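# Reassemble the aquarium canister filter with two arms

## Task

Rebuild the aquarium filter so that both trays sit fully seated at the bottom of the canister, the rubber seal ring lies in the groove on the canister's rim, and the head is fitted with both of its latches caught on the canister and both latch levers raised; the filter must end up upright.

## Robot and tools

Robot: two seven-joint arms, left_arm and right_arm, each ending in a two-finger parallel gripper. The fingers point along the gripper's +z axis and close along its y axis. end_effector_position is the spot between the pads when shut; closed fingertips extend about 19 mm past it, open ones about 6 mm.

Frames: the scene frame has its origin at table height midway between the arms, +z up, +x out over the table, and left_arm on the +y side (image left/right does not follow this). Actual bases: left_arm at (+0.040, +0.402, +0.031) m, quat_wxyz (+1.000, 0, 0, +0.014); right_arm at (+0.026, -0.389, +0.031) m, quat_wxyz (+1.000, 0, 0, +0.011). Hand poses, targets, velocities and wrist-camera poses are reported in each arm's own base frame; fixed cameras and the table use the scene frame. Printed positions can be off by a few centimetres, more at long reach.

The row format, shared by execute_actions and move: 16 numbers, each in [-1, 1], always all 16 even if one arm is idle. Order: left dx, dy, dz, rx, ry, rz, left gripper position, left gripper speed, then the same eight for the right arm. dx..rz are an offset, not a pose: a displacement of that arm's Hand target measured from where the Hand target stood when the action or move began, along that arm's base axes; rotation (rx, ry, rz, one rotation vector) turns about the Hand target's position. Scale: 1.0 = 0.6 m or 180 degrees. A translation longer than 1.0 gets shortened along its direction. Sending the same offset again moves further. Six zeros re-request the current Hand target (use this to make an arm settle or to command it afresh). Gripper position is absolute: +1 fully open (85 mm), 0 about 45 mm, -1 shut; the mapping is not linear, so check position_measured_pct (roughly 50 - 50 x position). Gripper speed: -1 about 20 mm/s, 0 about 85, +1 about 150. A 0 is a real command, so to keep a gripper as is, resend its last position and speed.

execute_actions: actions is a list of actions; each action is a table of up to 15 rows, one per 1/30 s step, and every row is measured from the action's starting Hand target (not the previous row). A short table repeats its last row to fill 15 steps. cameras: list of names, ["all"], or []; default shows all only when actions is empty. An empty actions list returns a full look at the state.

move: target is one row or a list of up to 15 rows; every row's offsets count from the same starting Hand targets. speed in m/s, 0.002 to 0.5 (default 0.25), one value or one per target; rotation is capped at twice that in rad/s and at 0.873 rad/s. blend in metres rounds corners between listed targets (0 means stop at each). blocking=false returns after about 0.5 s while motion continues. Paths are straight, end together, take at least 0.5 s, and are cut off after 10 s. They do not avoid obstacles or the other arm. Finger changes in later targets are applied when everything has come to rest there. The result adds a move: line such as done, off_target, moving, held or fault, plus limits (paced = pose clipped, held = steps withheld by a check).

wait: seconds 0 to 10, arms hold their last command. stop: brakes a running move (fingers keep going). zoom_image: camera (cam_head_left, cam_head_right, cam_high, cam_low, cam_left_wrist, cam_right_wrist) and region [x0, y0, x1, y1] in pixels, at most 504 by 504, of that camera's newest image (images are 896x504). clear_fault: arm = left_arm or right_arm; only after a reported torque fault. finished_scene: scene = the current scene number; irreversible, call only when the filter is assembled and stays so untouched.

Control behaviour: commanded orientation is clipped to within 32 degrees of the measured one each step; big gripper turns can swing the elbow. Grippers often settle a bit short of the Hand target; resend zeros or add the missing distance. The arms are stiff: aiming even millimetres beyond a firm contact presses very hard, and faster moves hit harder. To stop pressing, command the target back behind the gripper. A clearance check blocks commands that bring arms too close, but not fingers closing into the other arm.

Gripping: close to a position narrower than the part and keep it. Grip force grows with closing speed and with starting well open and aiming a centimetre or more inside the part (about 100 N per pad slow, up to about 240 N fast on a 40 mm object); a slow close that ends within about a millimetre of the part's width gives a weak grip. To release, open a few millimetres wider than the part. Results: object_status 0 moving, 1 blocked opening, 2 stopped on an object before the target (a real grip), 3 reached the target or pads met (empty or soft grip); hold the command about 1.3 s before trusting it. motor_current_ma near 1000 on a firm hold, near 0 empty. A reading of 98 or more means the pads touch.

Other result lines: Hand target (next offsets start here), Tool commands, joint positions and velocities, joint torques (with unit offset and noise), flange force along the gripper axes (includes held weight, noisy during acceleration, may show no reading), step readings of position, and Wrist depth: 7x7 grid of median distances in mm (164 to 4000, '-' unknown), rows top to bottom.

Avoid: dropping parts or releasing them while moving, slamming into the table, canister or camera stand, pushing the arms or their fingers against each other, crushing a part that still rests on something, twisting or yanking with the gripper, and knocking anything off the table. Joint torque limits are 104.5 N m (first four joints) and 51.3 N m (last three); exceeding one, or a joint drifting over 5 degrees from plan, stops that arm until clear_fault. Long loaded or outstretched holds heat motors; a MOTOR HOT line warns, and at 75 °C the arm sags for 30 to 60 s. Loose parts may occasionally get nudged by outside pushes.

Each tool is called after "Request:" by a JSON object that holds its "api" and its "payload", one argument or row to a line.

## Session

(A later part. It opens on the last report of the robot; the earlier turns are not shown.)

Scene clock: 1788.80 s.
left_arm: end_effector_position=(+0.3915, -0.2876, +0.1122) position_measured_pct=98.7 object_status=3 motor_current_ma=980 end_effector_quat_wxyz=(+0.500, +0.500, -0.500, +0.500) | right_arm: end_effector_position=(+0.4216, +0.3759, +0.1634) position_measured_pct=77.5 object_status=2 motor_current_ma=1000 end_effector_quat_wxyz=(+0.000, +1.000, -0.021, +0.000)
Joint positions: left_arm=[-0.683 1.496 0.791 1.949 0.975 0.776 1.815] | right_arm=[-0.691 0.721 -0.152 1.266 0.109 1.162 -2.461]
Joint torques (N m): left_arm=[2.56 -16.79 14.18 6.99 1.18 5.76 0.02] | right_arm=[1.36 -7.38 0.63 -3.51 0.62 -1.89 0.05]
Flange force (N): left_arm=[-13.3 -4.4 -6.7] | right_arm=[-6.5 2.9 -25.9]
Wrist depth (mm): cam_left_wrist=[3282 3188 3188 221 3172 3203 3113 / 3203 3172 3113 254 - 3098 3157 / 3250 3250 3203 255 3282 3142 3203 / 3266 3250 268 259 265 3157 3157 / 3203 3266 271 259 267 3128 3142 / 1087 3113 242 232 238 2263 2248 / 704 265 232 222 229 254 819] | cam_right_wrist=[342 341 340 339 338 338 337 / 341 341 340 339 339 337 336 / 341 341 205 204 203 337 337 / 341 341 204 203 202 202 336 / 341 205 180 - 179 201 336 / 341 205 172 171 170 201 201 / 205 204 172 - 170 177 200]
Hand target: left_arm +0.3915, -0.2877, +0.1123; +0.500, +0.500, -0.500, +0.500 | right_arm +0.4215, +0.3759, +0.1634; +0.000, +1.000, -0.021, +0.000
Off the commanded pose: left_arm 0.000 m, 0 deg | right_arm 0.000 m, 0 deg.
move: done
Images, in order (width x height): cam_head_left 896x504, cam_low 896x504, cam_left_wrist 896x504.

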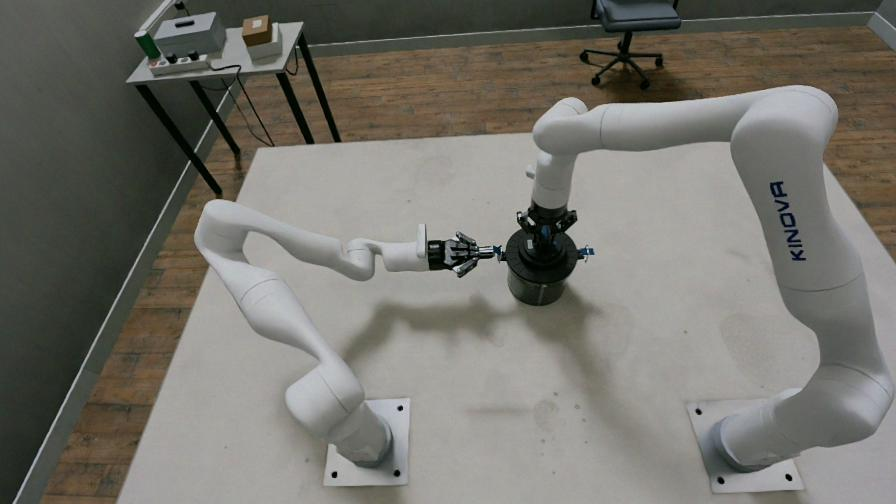

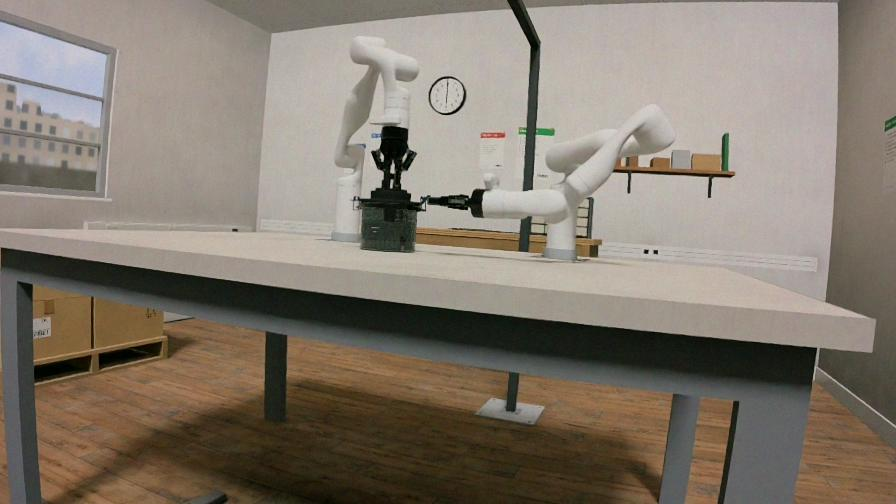

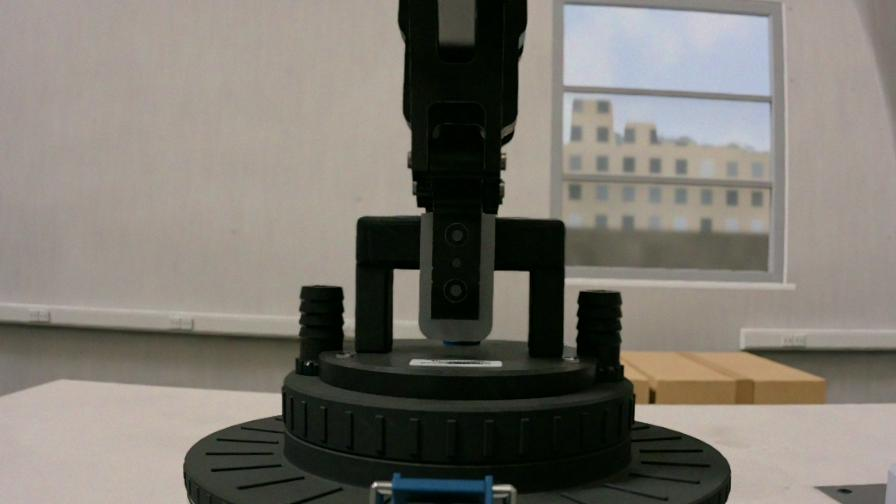

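Request:
{"api": "move", "payload": {
  "target": [
    [0,-0.0087,0.0065,0,0,0,-1,-1,0,0,0,0,0,0,-0.85,-1],
    [0,-0.0185,0.0107,0,0,0,-1,-1,0,0,0,0,0,0,-0.85,-1]
  ],
  "speed": 0.03,
  "blend": [0.003,0],
  "cameras": ["cam_low","cam_head_left"]
}}

Request:
{"api": "zoom_image", "payload": {
  "camera": "cam_low",
  "region": [390, 170, 470, 230]
}}

Request:
{"api": "zoom_image", "payload": {
  "camera": "cam_head_left",
  "region": [450, 210, 570, 300]
}}

Scene clock: 1803.70 s.
left_arm: end_effector_position=(+0.3915, -0.2987, +0.1187) position_measured_pct=98.7 object_status=3 motor_current_ma=980 end_effector_quat_wxyz=(+0.500, +0.500, -0.500, +0.500) | right_arm: end_effector_position=(+0.4215, +0.3759, +0.1634) position_measured_pct=77.5 object_status=2 motor_current_ma=1000 end_effector_quat_wxyz=(+0.000, +1.000, -0.021, +0.000)
Joint positions: left_arm=[-0.667 1.494 0.815 1.96 1.004 0.749 1.804] | right_arm=[-0.691 0.721 -0.152 1.266 0.109 1.162 -2.461]
Joint torques (N m): left_arm=[2.67 -16.26 11.91 5.57 1.12 3.86 0] | right_arm=[2.03 -4.78 1.07 -0.9 0.62 -0.82 0.15]
Flange force (N): left_arm=[-8.1 -4.2 -7.8] | right_arm=[-5.0 -0.5 -29.8]
Wrist depth (mm): cam_left_wrist=[3250 3188 3128 207 3157 3188 3188 / 3266 3203 3250 217 - 3250 3084 / 3266 3188 3282 227 - 3188 3113 / 3188 3142 3188 248 254 3250 3172 / 3234 3188 260 248 255 3098 3219 / 1111 3203 241 229 246 2271 2232 / 773 287 224 210 217 276 853] | cam_right_wrist=[342 341 341 339 339 337 337 / 342 341 341 340 338 338 336 / 342 341 205 204 203 337 337 / 342 341 205 203 202 202 337 / 342 205 180 - 178 201 336 / 341 205 172 172 170 200 200 / 198 205 172 - 170 177 200]
Hand target: left_arm +0.3915, -0.2987, +0.1187; +0.500, +0.500, -0.500, +0.500 | right_arm +0.4215, +0.3759, +0.1634; +0.000, +1.000, -0.021, +0.000
Off the commanded pose: left_arm 0.000 m, 0 deg | right_arm 0.000 m, 0 deg.
move: done
Images, in order (width x height): cam_head_left 896x504, cam_low 896x504.

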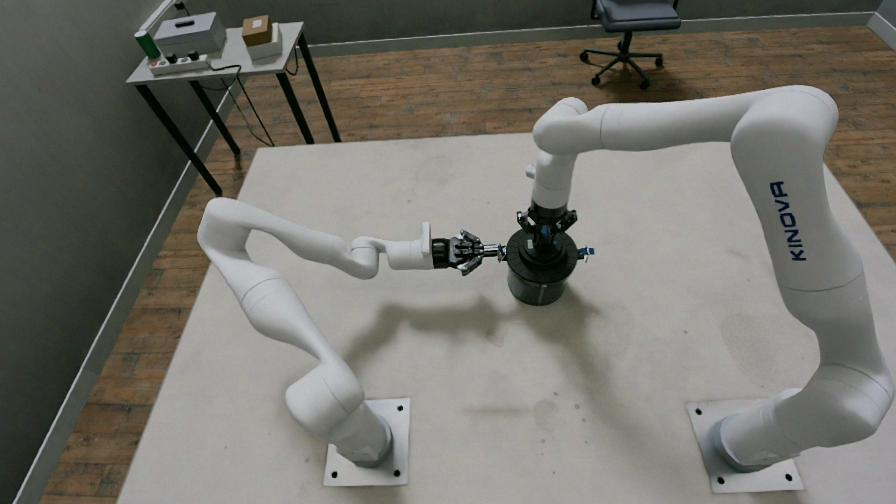

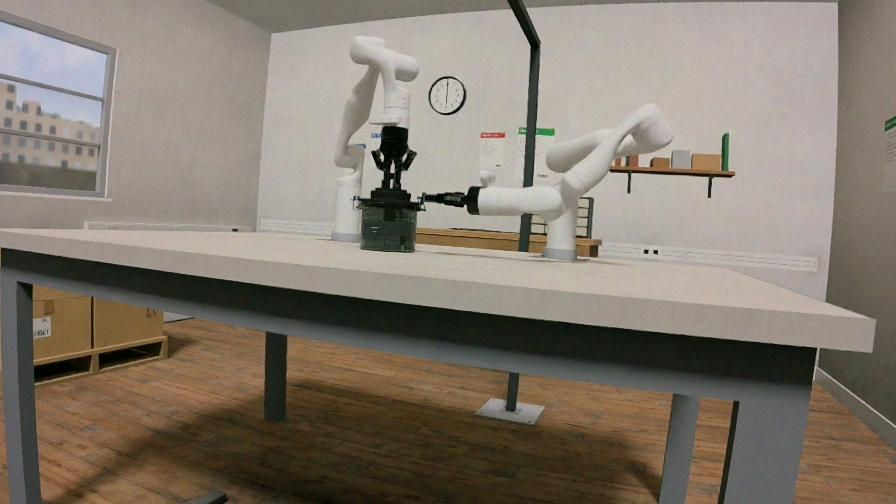

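Scaled by 6.300 from the camera's 896x504 image, which has a finer 1280x720 frame.

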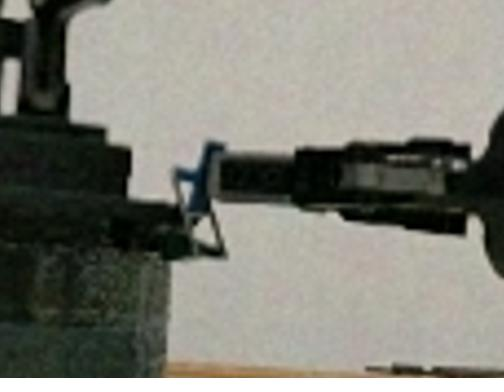

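Scaled by 4.200 from the camera's 896x504 image, which has a finer 1280x720 frame.

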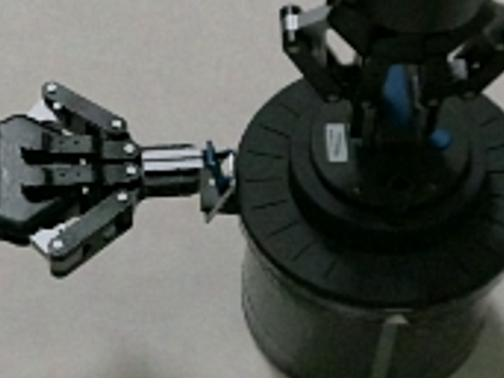

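Request:
{"api": "move", "payload": {
  "target": [0,-0.0105,0.0015,0,0,0,-1,-1,0,0,0,0,0,0,-0.85,-1],
  "speed": 0.02,
  "cameras": ["cam_low"]
}}

Request:
{"api": "zoom_image", "payload": {
  "camera": "cam_low",
  "region": [390, 170, 470, 230]
}}

Scene clock: 1811.37 s.
left_arm: end_effector_position=(+0.3916, -0.3050, +0.1196) position_measured_pct=98.7 object_status=3 motor_current_ma=980 end_effector_quat_wxyz=(+0.500, +0.500, -0.499, +0.500) | right_arm: end_effector_position=(+0.4216, +0.3758, +0.1634) position_measured_pct=77.5 object_status=2 motor_current_ma=1000 end_effector_quat_wxyz=(+0.000, +1.000, -0.021, +0.000)
Joint positions: left_arm=[-0.657 1.498 0.825 1.962 1.018 0.735 1.796] | right_arm=[-0.691 0.721 -0.152 1.266 0.109 1.162 -2.461]
Joint torques (N m): left_arm=[8.13 -14.41 12.63 6.28 0.88 3.02 0.01] | right_arm=[-1.68 -5.43 -2.19 -3.01 -1.07 -2.63 0.2]
Flange force (N): left_arm=[-4.3 -3.2 -21.2] | right_arm=[-3.6 7.2 -29.9]
Wrist depth (mm): cam_left_wrist=[3250 3203 3219 201 - 3250 3219 / 3203 3203 3172 211 - 3142 3128 / 3172 3219 3299 230 - 3157 3142 / 3203 3128 3142 248 3084 3084 3188 / 3188 3113 254 242 251 3128 3157 / 1128 3172 244 232 238 2240 2248 / 772 728 218 205 214 275 862] | cam_right_wrist=[342 341 340 340 338 338 337 / 342 341 340 339 338 337 337 / 342 341 205 204 203 337 336 / 342 341 205 203 202 202 336 / 342 205 180 - 178 201 336 / 342 205 172 172 170 200 200 / 205 205 172 - 170 177 199]
Hand target: left_arm +0.3915, -0.3051, +0.1196; +0.500, +0.500, -0.500, +0.500 | right_arm +0.4215, +0.3759, +0.1634; +0.000, +1.000, -0.021, +0.000
Off the commanded pose: left_arm 0.000 m, 0 deg | right_arm 0.000 m, 0 deg.
move: done
Images, in order (width x height): cam_low 896x504.

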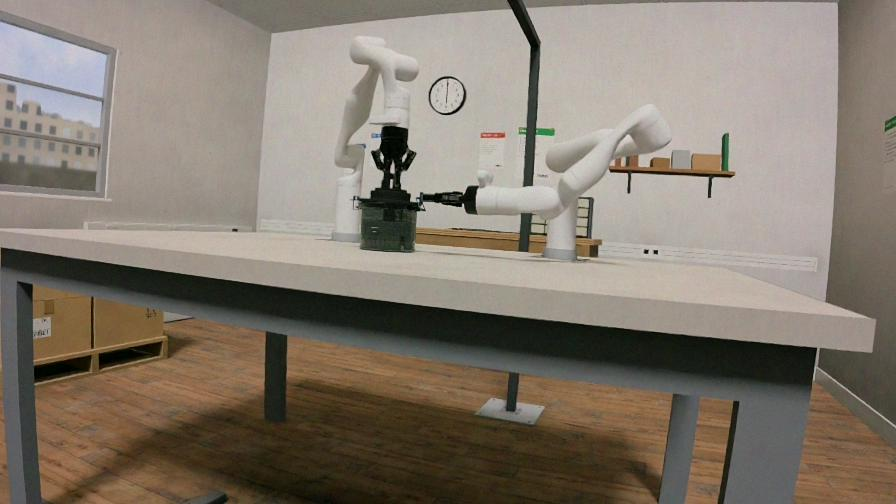

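Scaled by 6.300 from the camera's 896x504 image, which has a finer 1280x720 frame.

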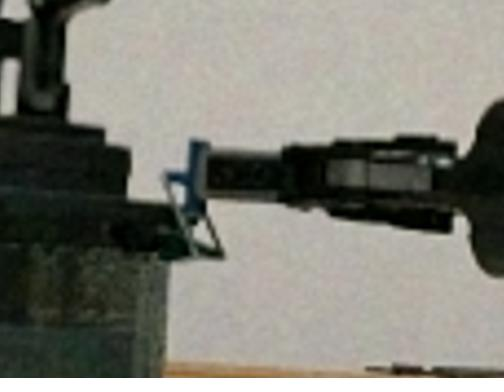

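Request:
{"api": "move", "payload": {
  "target": [0,-0.0033,0,0,0,0,-1,-1,0,0,0,0,0,0,-0.85,-1],
  "speed": 0.02
}}

Scene clock: 1815.83 s.
left_arm: end_effector_position=(+0.3916, -0.3070, +0.1196) position_measured_pct=98.7 object_status=3 motor_current_ma=980 end_effector_quat_wxyz=(+0.500, +0.500, -0.500, +0.500) | right_arm: end_effector_position=(+0.4216, +0.3758, +0.1634) position_measured_pct=77.5 object_status=2 motor_current_ma=1000 end_effector_quat_wxyz=(+0.000, +1.000, -0.021, +0.000)
Joint positions: left_arm=[-0.653 1.501 0.828 1.962 1.022 0.731 1.793] | right_arm=[-0.691 0.721 -0.152 1.266 0.109 1.162 -2.461]
Joint torques (N m): left_arm=[14.14 -13.53 18.7 9.36 1.21 5.47 -0.01] | right_arm=[-9 -6.18 -8.52 -7.69 -4.34 -6.89 0.07]
Flange force (N): left_arm=[-11.4 -3.4 -36.7] | right_arm=[-2.1 24.0 -31.6]
Wrist depth (mm): cam_left_wrist=[3234 3188 3172 201 - 3142 3113 / 3250 3157 3157 210 - 3142 3113 / 3219 3142 3266 230 - 3113 3098 / 3250 3188 3098 247 3084 3142 3142 / 3266 3172 254 241 250 3234 3070 / 1112 3219 243 231 237 2218 2248 / 765 289 219 205 214 276 848] | cam_right_wrist=[341 340 340 339 338 338 337 / 341 341 340 339 339 338 337 / 341 340 206 204 203 337 337 / 341 340 205 203 202 201 337 / 341 206 180 - 178 201 336 / 342 206 172 172 170 200 200 / 205 205 172 - 170 177 199]
Hand target: left_arm +0.3915, -0.3070, +0.1196; +0.500, +0.500, -0.500, +0.500 | right_arm +0.4215, +0.3759, +0.1634; +0.000, +1.000, -0.021, +0.000
Off the commanded pose: left_arm 0.000 m, 0 deg | right_arm 0.000 m, 0 deg.
move: done

Request:
{"api": "move", "payload": {
  "target": [0,0.1,0.0,0,0,0,-1,-1,0,0,0,0,0,0,-0.85,-1],
  "speed": 0.06,
  "cameras": ["cam_low","cam_left_wrist"]
}}

Request:
{"api": "zoom_image", "payload": {
  "camera": "cam_low",
  "region": [390, 170, 470, 230]
}}

Scene clock: 1822.40 s.
left_arm: end_effector_position=(+0.3915, -0.2471, +0.1196) position_measured_pct=98.7 object_status=3 motor_current_ma=980 end_effector_quat_wxyz=(+0.500, +0.500, -0.500, +0.500) | right_arm: end_effector_position=(+0.4215, +0.3759, +0.1634) position_measured_pct=77.5 object_status=2 motor_current_ma=1000 end_effector_quat_wxyz=(+0.000, +1.000, -0.021, +0.000)
Joint positions: left_arm=[-0.75 1.443 0.745 1.944 0.902 0.865 1.878] | right_arm=[-0.691 0.721 -0.152 1.266 0.109 1.162 -2.461]
Joint torques (N m): left_arm=[1.06 -16.36 8.95 4.52 0.79 2.87 -0.06] | right_arm=[-0.34 -14.19 -1.63 -4.74 -1.27 -0.26 -0.33]
Flange force (N): left_arm=[-4.1 -4.4 -3.3] | right_arm=[0.6 1.0 -12.6]
Wrist depth (mm): cam_left_wrist=[3250 3266 3219 277 3234 3234 641 / 3349 3250 3219 261 3157 3219 3203 / 3203 3282 3315 294 3250 3234 3172 / 3299 3250 3250 306 3188 3157 3172 / 3266 3172 314 299 311 3219 3203 / 1131 3315 294 274 284 2335 2294 / 769 736 272 223 268 732 798] | cam_right_wrist=[341 340 339 339 338 337 337 / 341 340 339 339 338 337 336 / 341 340 206 204 203 336 337 / 341 341 205 203 202 201 336 / 341 206 181 - 178 200 336 / 340 206 173 172 170 199 199 / 206 205 172 - 169 176 199]
Hand target: left_arm +0.3915, -0.2470, +0.1196; +0.500, +0.500, -0.500, +0.500 | right_arm +0.4215, +0.3759, +0.1634; +0.000, +1.000, -0.021, +0.000
Off the commanded pose: left_arm 0.000 m, 0 deg | right_arm 0.000 m, 0 deg.
move: done
Images, in order (width x height): cam_low 896x504, cam_left_wrist 896x504.

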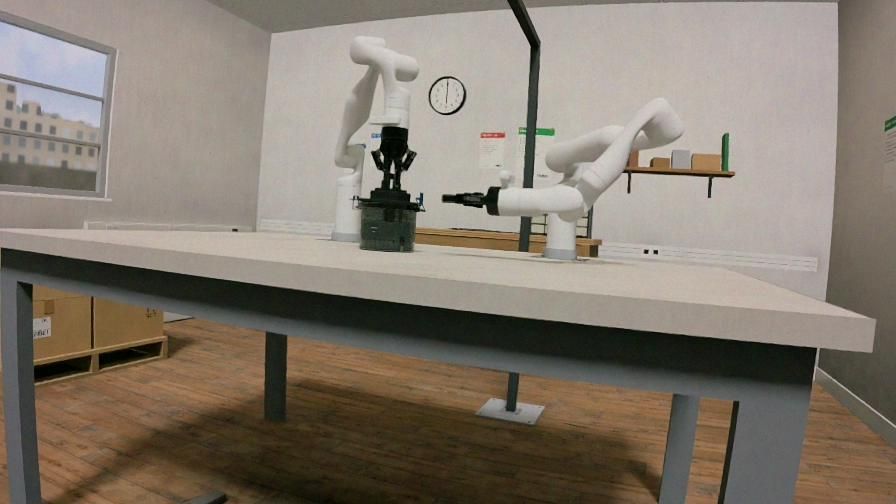

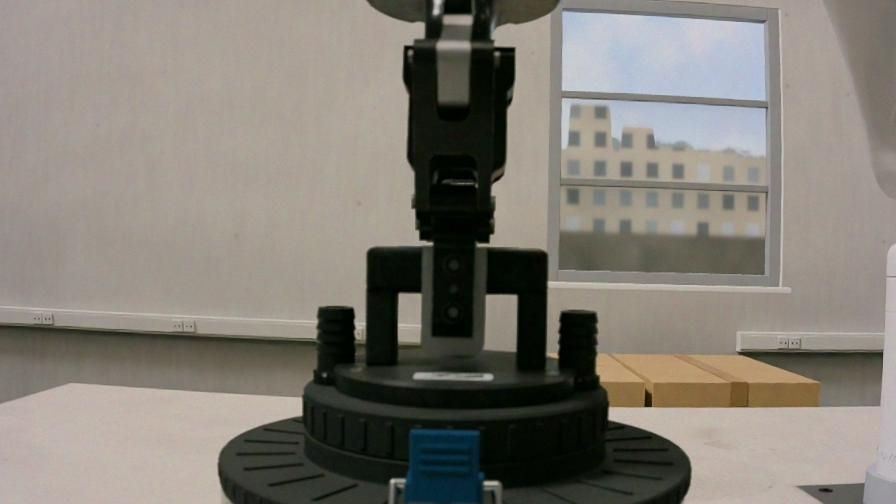

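Scaled by 6.300 from the camera's 896x504 image, which has a finer 1280x720 frame.

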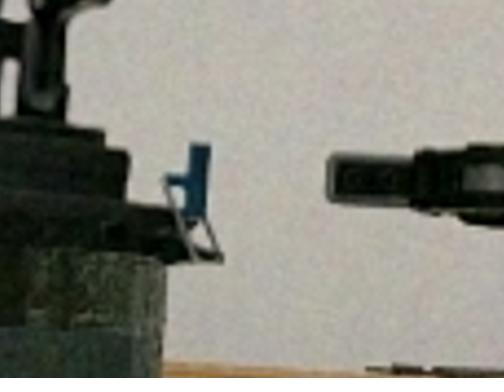

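Request:
{"api": "move", "payload": {
  "target": [0,0.065,-0.1243,0,0,0,-1,-1,0,0,0,0,0,0,-0.85,-1],
  "speed": 0.1,
  "cameras": ["cam_left_wrist"]
}}

Request:
{"api": "zoom_image", "payload": {
  "camera": "cam_left_wrist",
  "region": [360, 190, 540, 330]
}}

Scene clock: 1831.07 s.
left_arm: end_effector_position=(+0.3915, -0.2080, +0.0450) position_measured_pct=98.7 object_status=3 motor_current_ma=980 end_effector_quat_wxyz=(+0.500, +0.500, -0.500, +0.500) | right_arm: end_effector_position=(+0.4215, +0.3759, +0.1634) position_measured_pct=77.5 object_status=2 motor_current_ma=1000 end_effector_quat_wxyz=(+0.000, +1.000, -0.021, +0.000)
Joint positions: left_arm=[-0.779 1.568 0.624 1.797 0.775 0.975 1.868] | right_arm=[-0.691 0.721 -0.152 1.266 0.109 1.162 -2.461]
Joint torques (N m): left_arm=[1 -16.9 8.37 5.28 0.81 2.95 -0.11] | right_arm=[-0.28 -14.21 -1.62 -4.7 -1.26 -0.26 -0.31]
Flange force (N): left_arm=[-4.7 -4.2 -3.4] | right_arm=[0.7 0.8 -12.7]
Wrist depth (mm): cam_left_wrist=[3400 3282 3315 346 3299 3234 720 / 3266 3383 3332 344 346 3315 3266 / 3349 3266 351 303 333 3203 3234 / 3250 3282 311 263 289 3282 3282 / 3282 3250 1165 260 297 2870 3142 / 738 759 374 341 373 838 753 / 477 518 303 288 299 553 525] | cam_right_wrist=[341 340 339 339 338 337 337 / 341 340 339 338 339 337 336 / 341 340 206 204 203 336 336 / 341 340 205 203 202 201 336 / 341 206 181 - 178 200 335 / 341 206 172 172 170 199 199 / 206 206 172 - 169 176 199]
Hand target: left_arm +0.3915, -0.2080, +0.0450; +0.500, +0.500, -0.500, +0.500 | right_arm +0.4215, +0.3759, +0.1634; +0.000, +1.000, -0.021, +0.000
Off the commanded pose: left_arm 0.000 m, 0 deg | right_arm 0.000 m, 0 deg.
move: done
Images, in order (width x height): cam_left_wrist 896x504.

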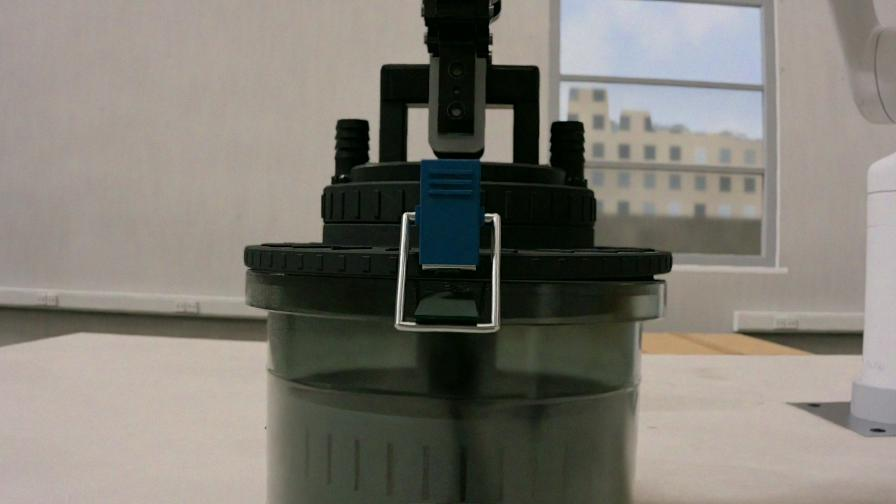

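Scaled by 2.800 from the camera's 896x504 image, which has a finer 1280x720 frame.

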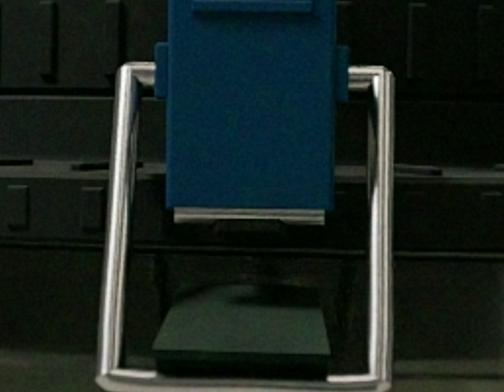

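Request:
{"api": "move", "payload": {
  "target": [0,0,0,0,0,0,-1,-1,0,0,0.0017,0,0,0,-0.85,-1],
  "speed": 0.02
}}

Request:
{"api": "move", "payload": {
  "target": [0,0,0,0,0,0,-1,-1,0,0,0,0,0,0,-0.1,-0.8],
  "cameras": ["cam_left_wrist"]
}}

Scene clock: 1880.53 s.
left_arm: end_effector_position=(+0.3915, -0.2080, +0.0450) position_measured_pct=98.7 object_status=3 motor_current_ma=980 end_effector_quat_wxyz=(+0.500, +0.500, -0.499, +0.500) | right_arm: end_effector_position=(+0.4215, +0.3758, +0.1644) position_measured_pct=77.5 object_status=2 motor_current_ma=1000 end_effector_quat_wxyz=(+0.000, +1.000, -0.021, +0.000)
Joint positions: left_arm=[-0.779 1.568 0.624 1.797 0.775 0.975 1.868] | right_arm=[-0.691 0.72 -0.152 1.264 0.109 1.165 -2.461]
Joint torques (N m): left_arm=[0.97 -16.89 8.24 5.19 0.82 2.85 -0.03] | right_arm=[-0.45 -20.44 -1.99 -8.87 -1.25 -1.2 -0.28]
Flange force (N): left_arm=[-4.5 -4.0 -3.3] | right_arm=[-0.8 2.6 -2.5]
Wrist depth (mm): cam_left_wrist=[3315 3315 3250 346 3157 3282 725 / 3366 3266 3299 346 346 3188 3282 / 3349 3299 352 304 333 3219 3219 / 3315 3219 311 263 296 3188 3219 / 3418 3349 1171 260 305 2786 3282 / 738 760 371 341 374 836 750 / 476 518 303 288 299 554 524] | cam_right_wrist=[341 340 340 339 338 338 336 / 341 341 340 338 338 337 336 / 341 341 206 203 202 337 337 / 341 340 205 203 202 201 337 / 341 206 180 - 178 200 336 / 341 206 172 171 170 199 199 / 204 206 172 - 170 176 199]
Hand target: left_arm +0.3915, -0.2080, +0.0450; +0.500, +0.500, -0.499, +0.500 | right_arm +0.4215, +0.3759, +0.1644; +0.000, +1.000, -0.021, +0.000
Off the commanded pose: left_arm 0.000 m, 0 deg | right_arm 0.000 m, 0 deg.
move: done

Scene clock: 1881.40 s.
left_arm: end_effector_position=(+0.3915, -0.2080, +0.0450) position_measured_pct=98.7 object_status=3 motor_current_ma=980 end_effector_quat_wxyz=(+0.500, +0.500, -0.499, +0.500) | right_arm: end_effector_position=(+0.4215, +0.3759, +0.1644) position_measured_pct=55.0 object_status=0 motor_current_ma=0 end_effector_quat_wxyz=(+0.000, +1.000, -0.021, +0.000)
Joint positions: left_arm=[-0.779 1.568 0.624 1.797 0.775 0.975 1.868] | right_arm=[-0.691 0.72 -0.152 1.264 0.109 1.165 -2.461]
Joint torques (N m): left_arm=[0.95 -16.93 8.26 5.18 0.82 2.85 -0.05] | right_arm=[0.37 -21.55 -0.65 -8.86 0.15 0.16 -0.09]
Flange force (N): left_arm=[-4.6 -4.0 -3.3] | right_arm=[-2.5 1.7 1.7]
Wrist depth (mm): cam_left_wrist=[3250 3349 3299 343 3250 3266 719 / 3349 3282 3250 344 347 3266 3282 / 3266 3349 350 304 332 3282 3266 / 3282 3282 311 264 290 3219 3299 / 3349 3219 1180 259 298 2870 3219 / 730 757 371 342 373 837 755 / 478 516 304 289 300 556 524] | cam_right_wrist=[341 341 340 339 339 337 337 / 341 341 340 339 338 337 336 / 342 341 205 202 201 337 336 / 341 340 204 202 200 198 337 / 342 206 180 - 176 198 336 / 341 206 172 170 169 197 196 / 203 206 172 - 168 174 196]
Hand target: left_arm +0.3915, -0.2080, +0.0450; +0.500, +0.500, -0.499, +0.500 | right_arm +0.4215, +0.3759, +0.1644; +0.000, +1.000, -0.021, +0.000
Off the commanded pose: left_arm 0.000 m, 0 deg | right_arm 0.000 m, 0 deg.
move: done
Images, in order (width x height): cam_left_wrist 896x504.

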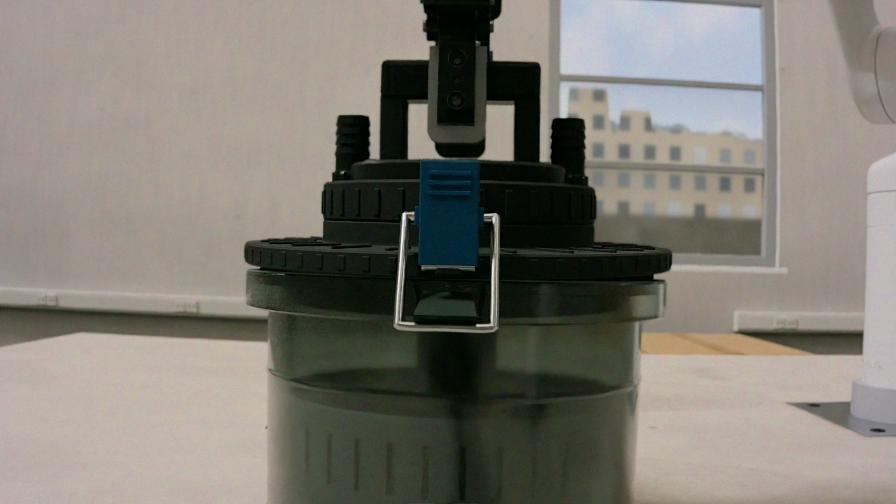

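Request:
{"api": "move", "payload": {
  "target": [
    [0,0,0,0,0,0,-1,-1,0,0,0.2,0,0,0,-0.1,-0.8],
    [0,0,0,0,0,0,-1,-1,-0.0158,-0.4598,0.226,0,0,0.5133,-0.1,-0.8]
  ],
  "speed": [0.08,0.2],
  "cameras": ["cam_left_wrist","cam_right_wrist"]
}}

Request:
{"api": "zoom_image", "payload": {
  "camera": "cam_left_wrist",
  "region": [230, 200, 690, 380]
}}

Scene clock: 1899.67 s.
left_arm: end_effector_position=(+0.3915, -0.2080, +0.0450) position_measured_pct=98.7 object_status=3 motor_current_ma=980 end_effector_quat_wxyz=(+0.500, +0.500, -0.499, +0.500) | right_arm: end_effector_position=(+0.4121, +0.1000, +0.3000) position_measured_pct=55.0 object_status=3 motor_current_ma=0 end_effector_quat_wxyz=(+0.000, +0.707, +0.707, +0.000)
Joint positions: left_arm=[-0.779 1.568 0.624 1.797 0.775 0.975 1.868] | right_arm=[0.019 0.311 -0.432 1.521 0.132 1.339 -0.424]
Joint torques (N m): left_arm=[0.96 -16.93 8.22 5.17 0.8 2.86 -0.03] | right_arm=[0.65 -14.17 -1.14 -9.27 0.05 0.19 0]
Flange force (N): left_arm=[-4.5 -4.0 -3.1] | right_arm=[0.7 -2.0 2.3]
Wrist depth (mm): cam_left_wrist=[3366 3299 3332 3282 3299 3250 767 / 3266 3349 3219 347 348 3282 3203 / 3383 3299 353 305 345 3250 3234 / 3349 3250 310 264 290 3266 3203 / 3366 3299 1163 260 299 2846 3203 / 738 759 370 342 373 834 748 / 476 520 304 289 300 554 524] | cam_right_wrist=[481 478 478 476 474 473 471 / 480 479 478 475 475 472 471 / 480 479 476 475 474 473 471 / 480 478 476 475 474 472 470 / 479 478 477 475 473 472 470 / 480 477 476 474 474 472 470 / 479 478 477 474 473 470 470]
Hand target: left_arm +0.3915, -0.2080, +0.0450; +0.500, +0.500, -0.499, +0.500 | right_arm +0.4121, +0.1000, +0.3000; +0.000, +0.707, +0.707, +0.000
Off the commanded pose: left_arm 0.000 m, 0 deg | right_arm 0.000 m, 0 deg.
move: done
Images, in order (width x height): cam_left_wrist 896x504, cam_right_wrist 896x504.

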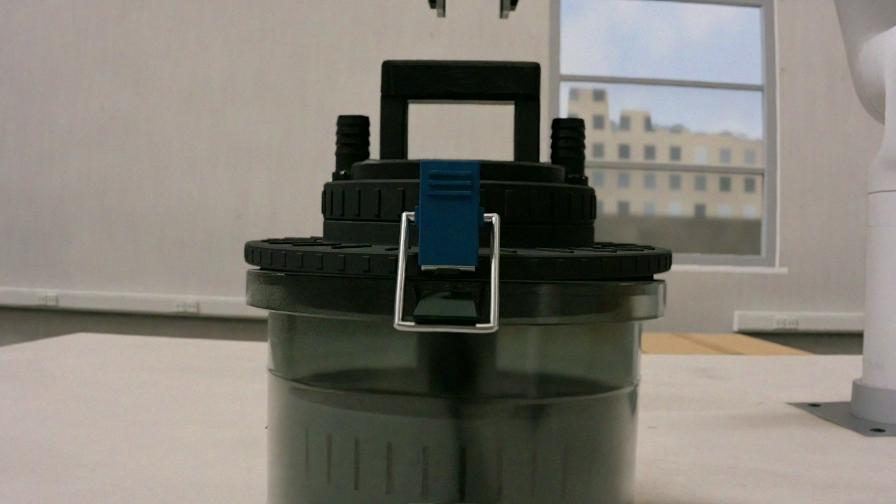

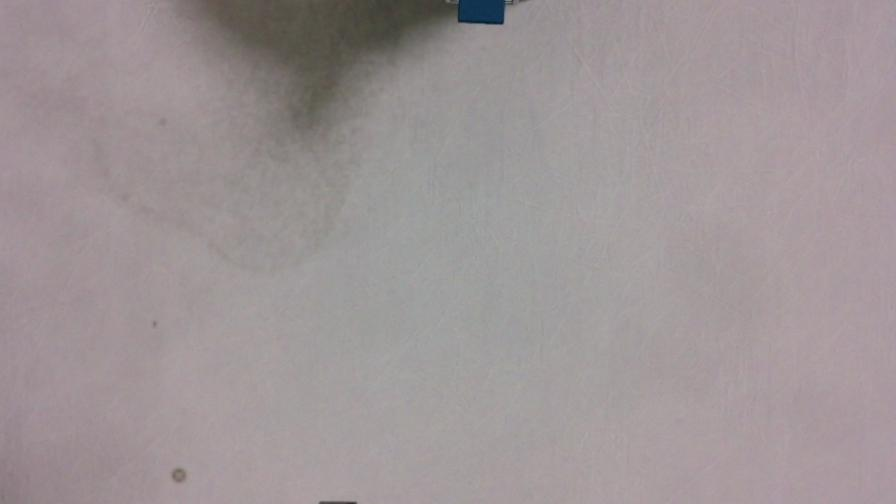

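Scaled by 1.096 from the camera's 896x504 image, which has a finer 1280x720 frame.

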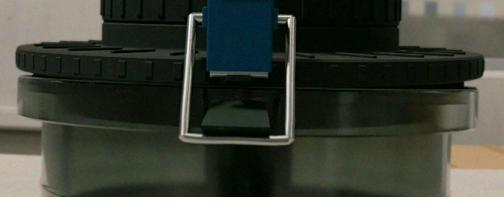

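Request:
{"api": "move", "payload": {
  "target": [0,0,0,0,0,0,-1,-1,0.0107,-0.0167,-0.2667,0.5,0,0,-1,0],
  "speed": 0.15,
  "cameras": ["cam_right_wrist","cam_head_left","cam_low"]
}}

Scene clock: 1916.63 s.
left_arm: end_effector_position=(+0.3915, -0.2080, +0.0450) position_measured_pct=98.7 object_status=3 motor_current_ma=980 end_effector_quat_wxyz=(+0.500, +0.500, -0.499, +0.500) | right_arm: end_effector_position=(+0.4185, +0.0899, +0.1400) position_measured_pct=98.7 object_status=3 motor_current_ma=1000 end_effector_quat_wxyz=(+0.500, -0.500, -0.500, -0.500)
Joint positions: left_arm=[-0.779 1.568 0.624 1.797 0.775 0.975 1.868] | right_arm=[0.87 1.319 -0.69 1.671 -0.716 1.228 0.954]
Joint torques (N m): left_arm=[0.94 -16.95 8.3 5.19 0.8 2.86 -0.04] | right_arm=[0.34 -18.35 -7.27 -1.03 -1.56 2.72 -0.05]
Flange force (N): left_arm=[-4.7 -4.0 -3.2] | right_arm=[-0.1 -2.8 2.6]
Wrist depth (mm): cam_left_wrist=[3315 3250 3332 3315 1020 878 818 / 3315 3234 3250 347 347 3188 805 / 3349 3315 354 304 333 3188 3250 / 3366 3299 310 264 290 3299 3250 / 3332 3435 1161 260 298 2895 3219 / 735 753 371 343 373 835 746 / 474 518 304 289 299 555 526] | cam_right_wrist=[2465 2483 2456 2447 2394 2429 2402 / 2465 2465 2456 2438 2420 2402 2394 / 821 903 1033 2411 2420 2402 2429 / 832 2447 2438 1114 2420 2402 2385 / 811 2447 2429 780 2411 2402 2360 / 812 1295 1165 388 415 2411 2402 / 808 958 372 356 364 994 993]
Hand target: left_arm +0.3915, -0.2080, +0.0450; +0.500, +0.500, -0.499, +0.500 | right_arm +0.4185, +0.0900, +0.1400; +0.500, -0.500, -0.500, -0.500
Off the commanded pose: left_arm 0.000 m, 0 deg | right_arm 0.000 m, 0 deg.
move: done
Images, in order (width x height): cam_head_left 896x504, cam_low 896x504, cam_right_wrist 896x504.

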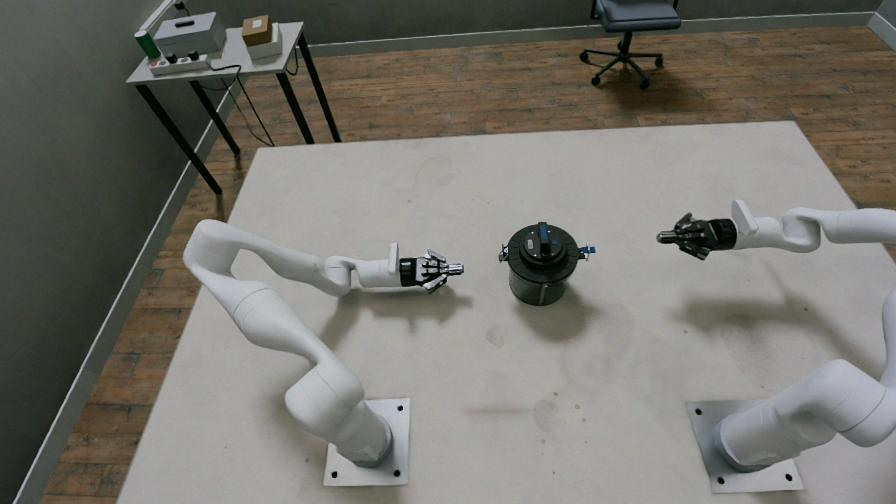

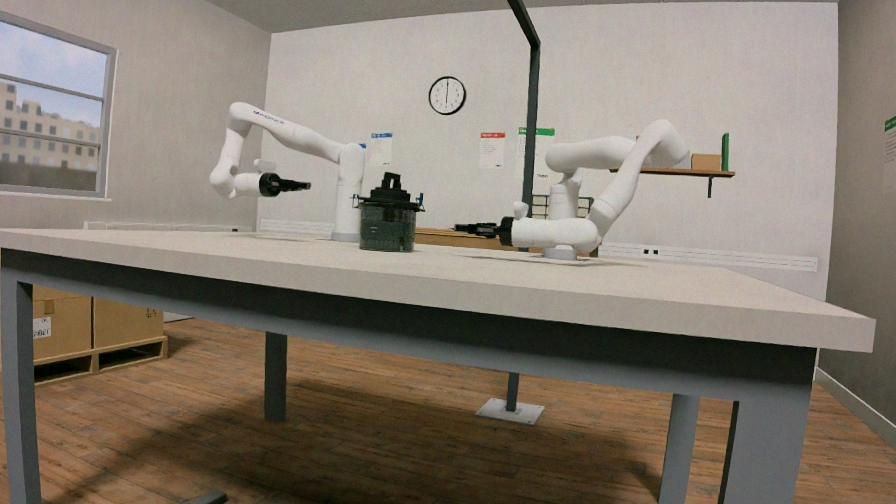

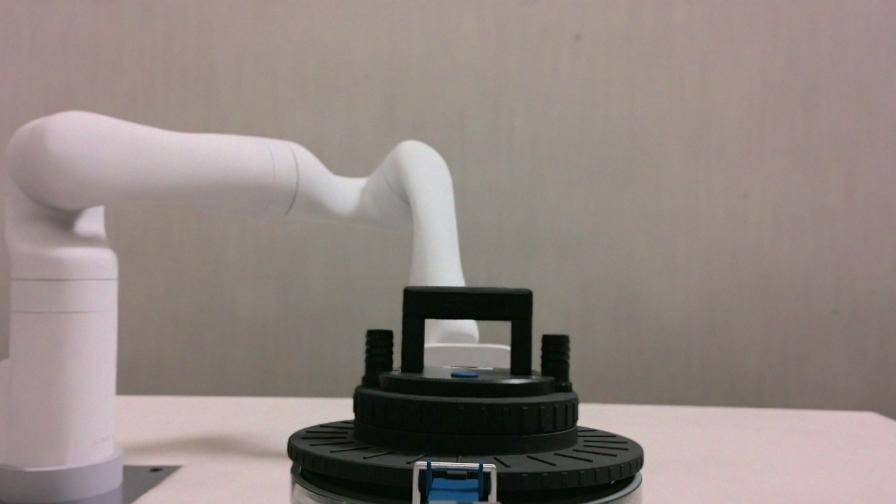

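Request:
{"api": "move", "payload": {
  "target": [0,0,0,0,0,0,-1,-1,-0.005,0.1167,-0.15,0,0,0,-1,0],
  "speed": 0.12,
  "cameras": ["cam_right_wrist"]
}}

Request:
{"api": "zoom_image", "payload": {
  "camera": "cam_right_wrist",
  "region": [230, 180, 700, 400]
}}

Scene clock: 1938.03 s.
left_arm: end_effector_position=(+0.3915, -0.2080, +0.0450) position_measured_pct=98.7 object_status=3 motor_current_ma=980 end_effector_quat_wxyz=(+0.500, +0.500, -0.499, +0.500) | right_arm: end_effector_position=(+0.4155, +0.1600, +0.0500) position_measured_pct=98.7 object_status=3 motor_current_ma=1000 end_effector_quat_wxyz=(+0.500, -0.500, -0.500, -0.500)
Joint positions: left_arm=[-0.779 1.568 0.624 1.797 0.775 0.975 1.868] | right_arm=[0.759 1.53 -0.684 1.65 -0.728 1.06 1.096]
Joint torques (N m): left_arm=[0.94 -16.92 8.26 5.16 0.81 2.83 -0.03] | right_arm=[0.55 -17.77 -7.66 0.66 -1.09 2.96 -0.11]
Flange force (N): left_arm=[-4.6 -4.0 -3.3] | right_arm=[1.1 -3.3 2.6]
Wrist depth (mm): cam_left_wrist=[3203 3203 3282 3299 3234 3266 3157 / 3332 3219 3366 347 348 872 798 / 3250 3315 353 304 325 3332 3266 / 3366 3299 310 263 290 3234 3282 / 3282 3250 1178 258 298 2895 3266 / 733 759 371 342 373 837 748 / 477 520 304 288 300 555 524] | cam_right_wrist=[748 862 2376 2360 2343 2335 2335 / 772 868 931 356 2351 2310 2335 / 746 2402 2376 316 351 2351 2343 / 745 2368 311 273 294 2335 2318 / 747 2385 1219 252 298 2318 2310 / 738 891 714 342 385 935 946 / 543 588 311 287 294 564 613]
Hand target: left_arm +0.3915, -0.2080, +0.0450; +0.500, +0.500, -0.499, +0.500 | right_arm +0.4155, +0.1600, +0.0500; +0.500, -0.500, -0.500, -0.500
Off the commanded pose: left_arm 0.000 m, 0 deg | right_arm 0.000 m, 0 deg.
move: done
Images, in order (width x height): cam_right_wrist 896x504.

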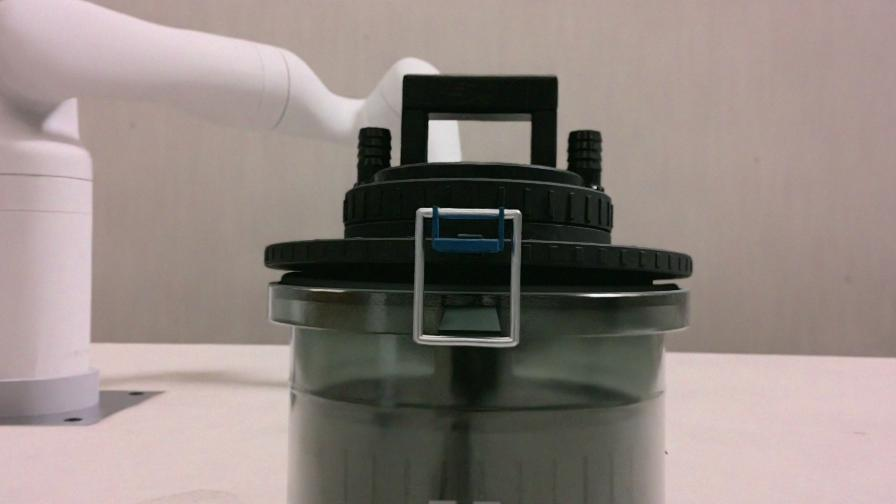

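Scaled by 1.072 from the camera's 896x504 image, which has a finer 1280x720 frame.

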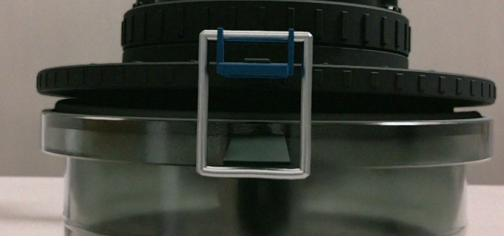

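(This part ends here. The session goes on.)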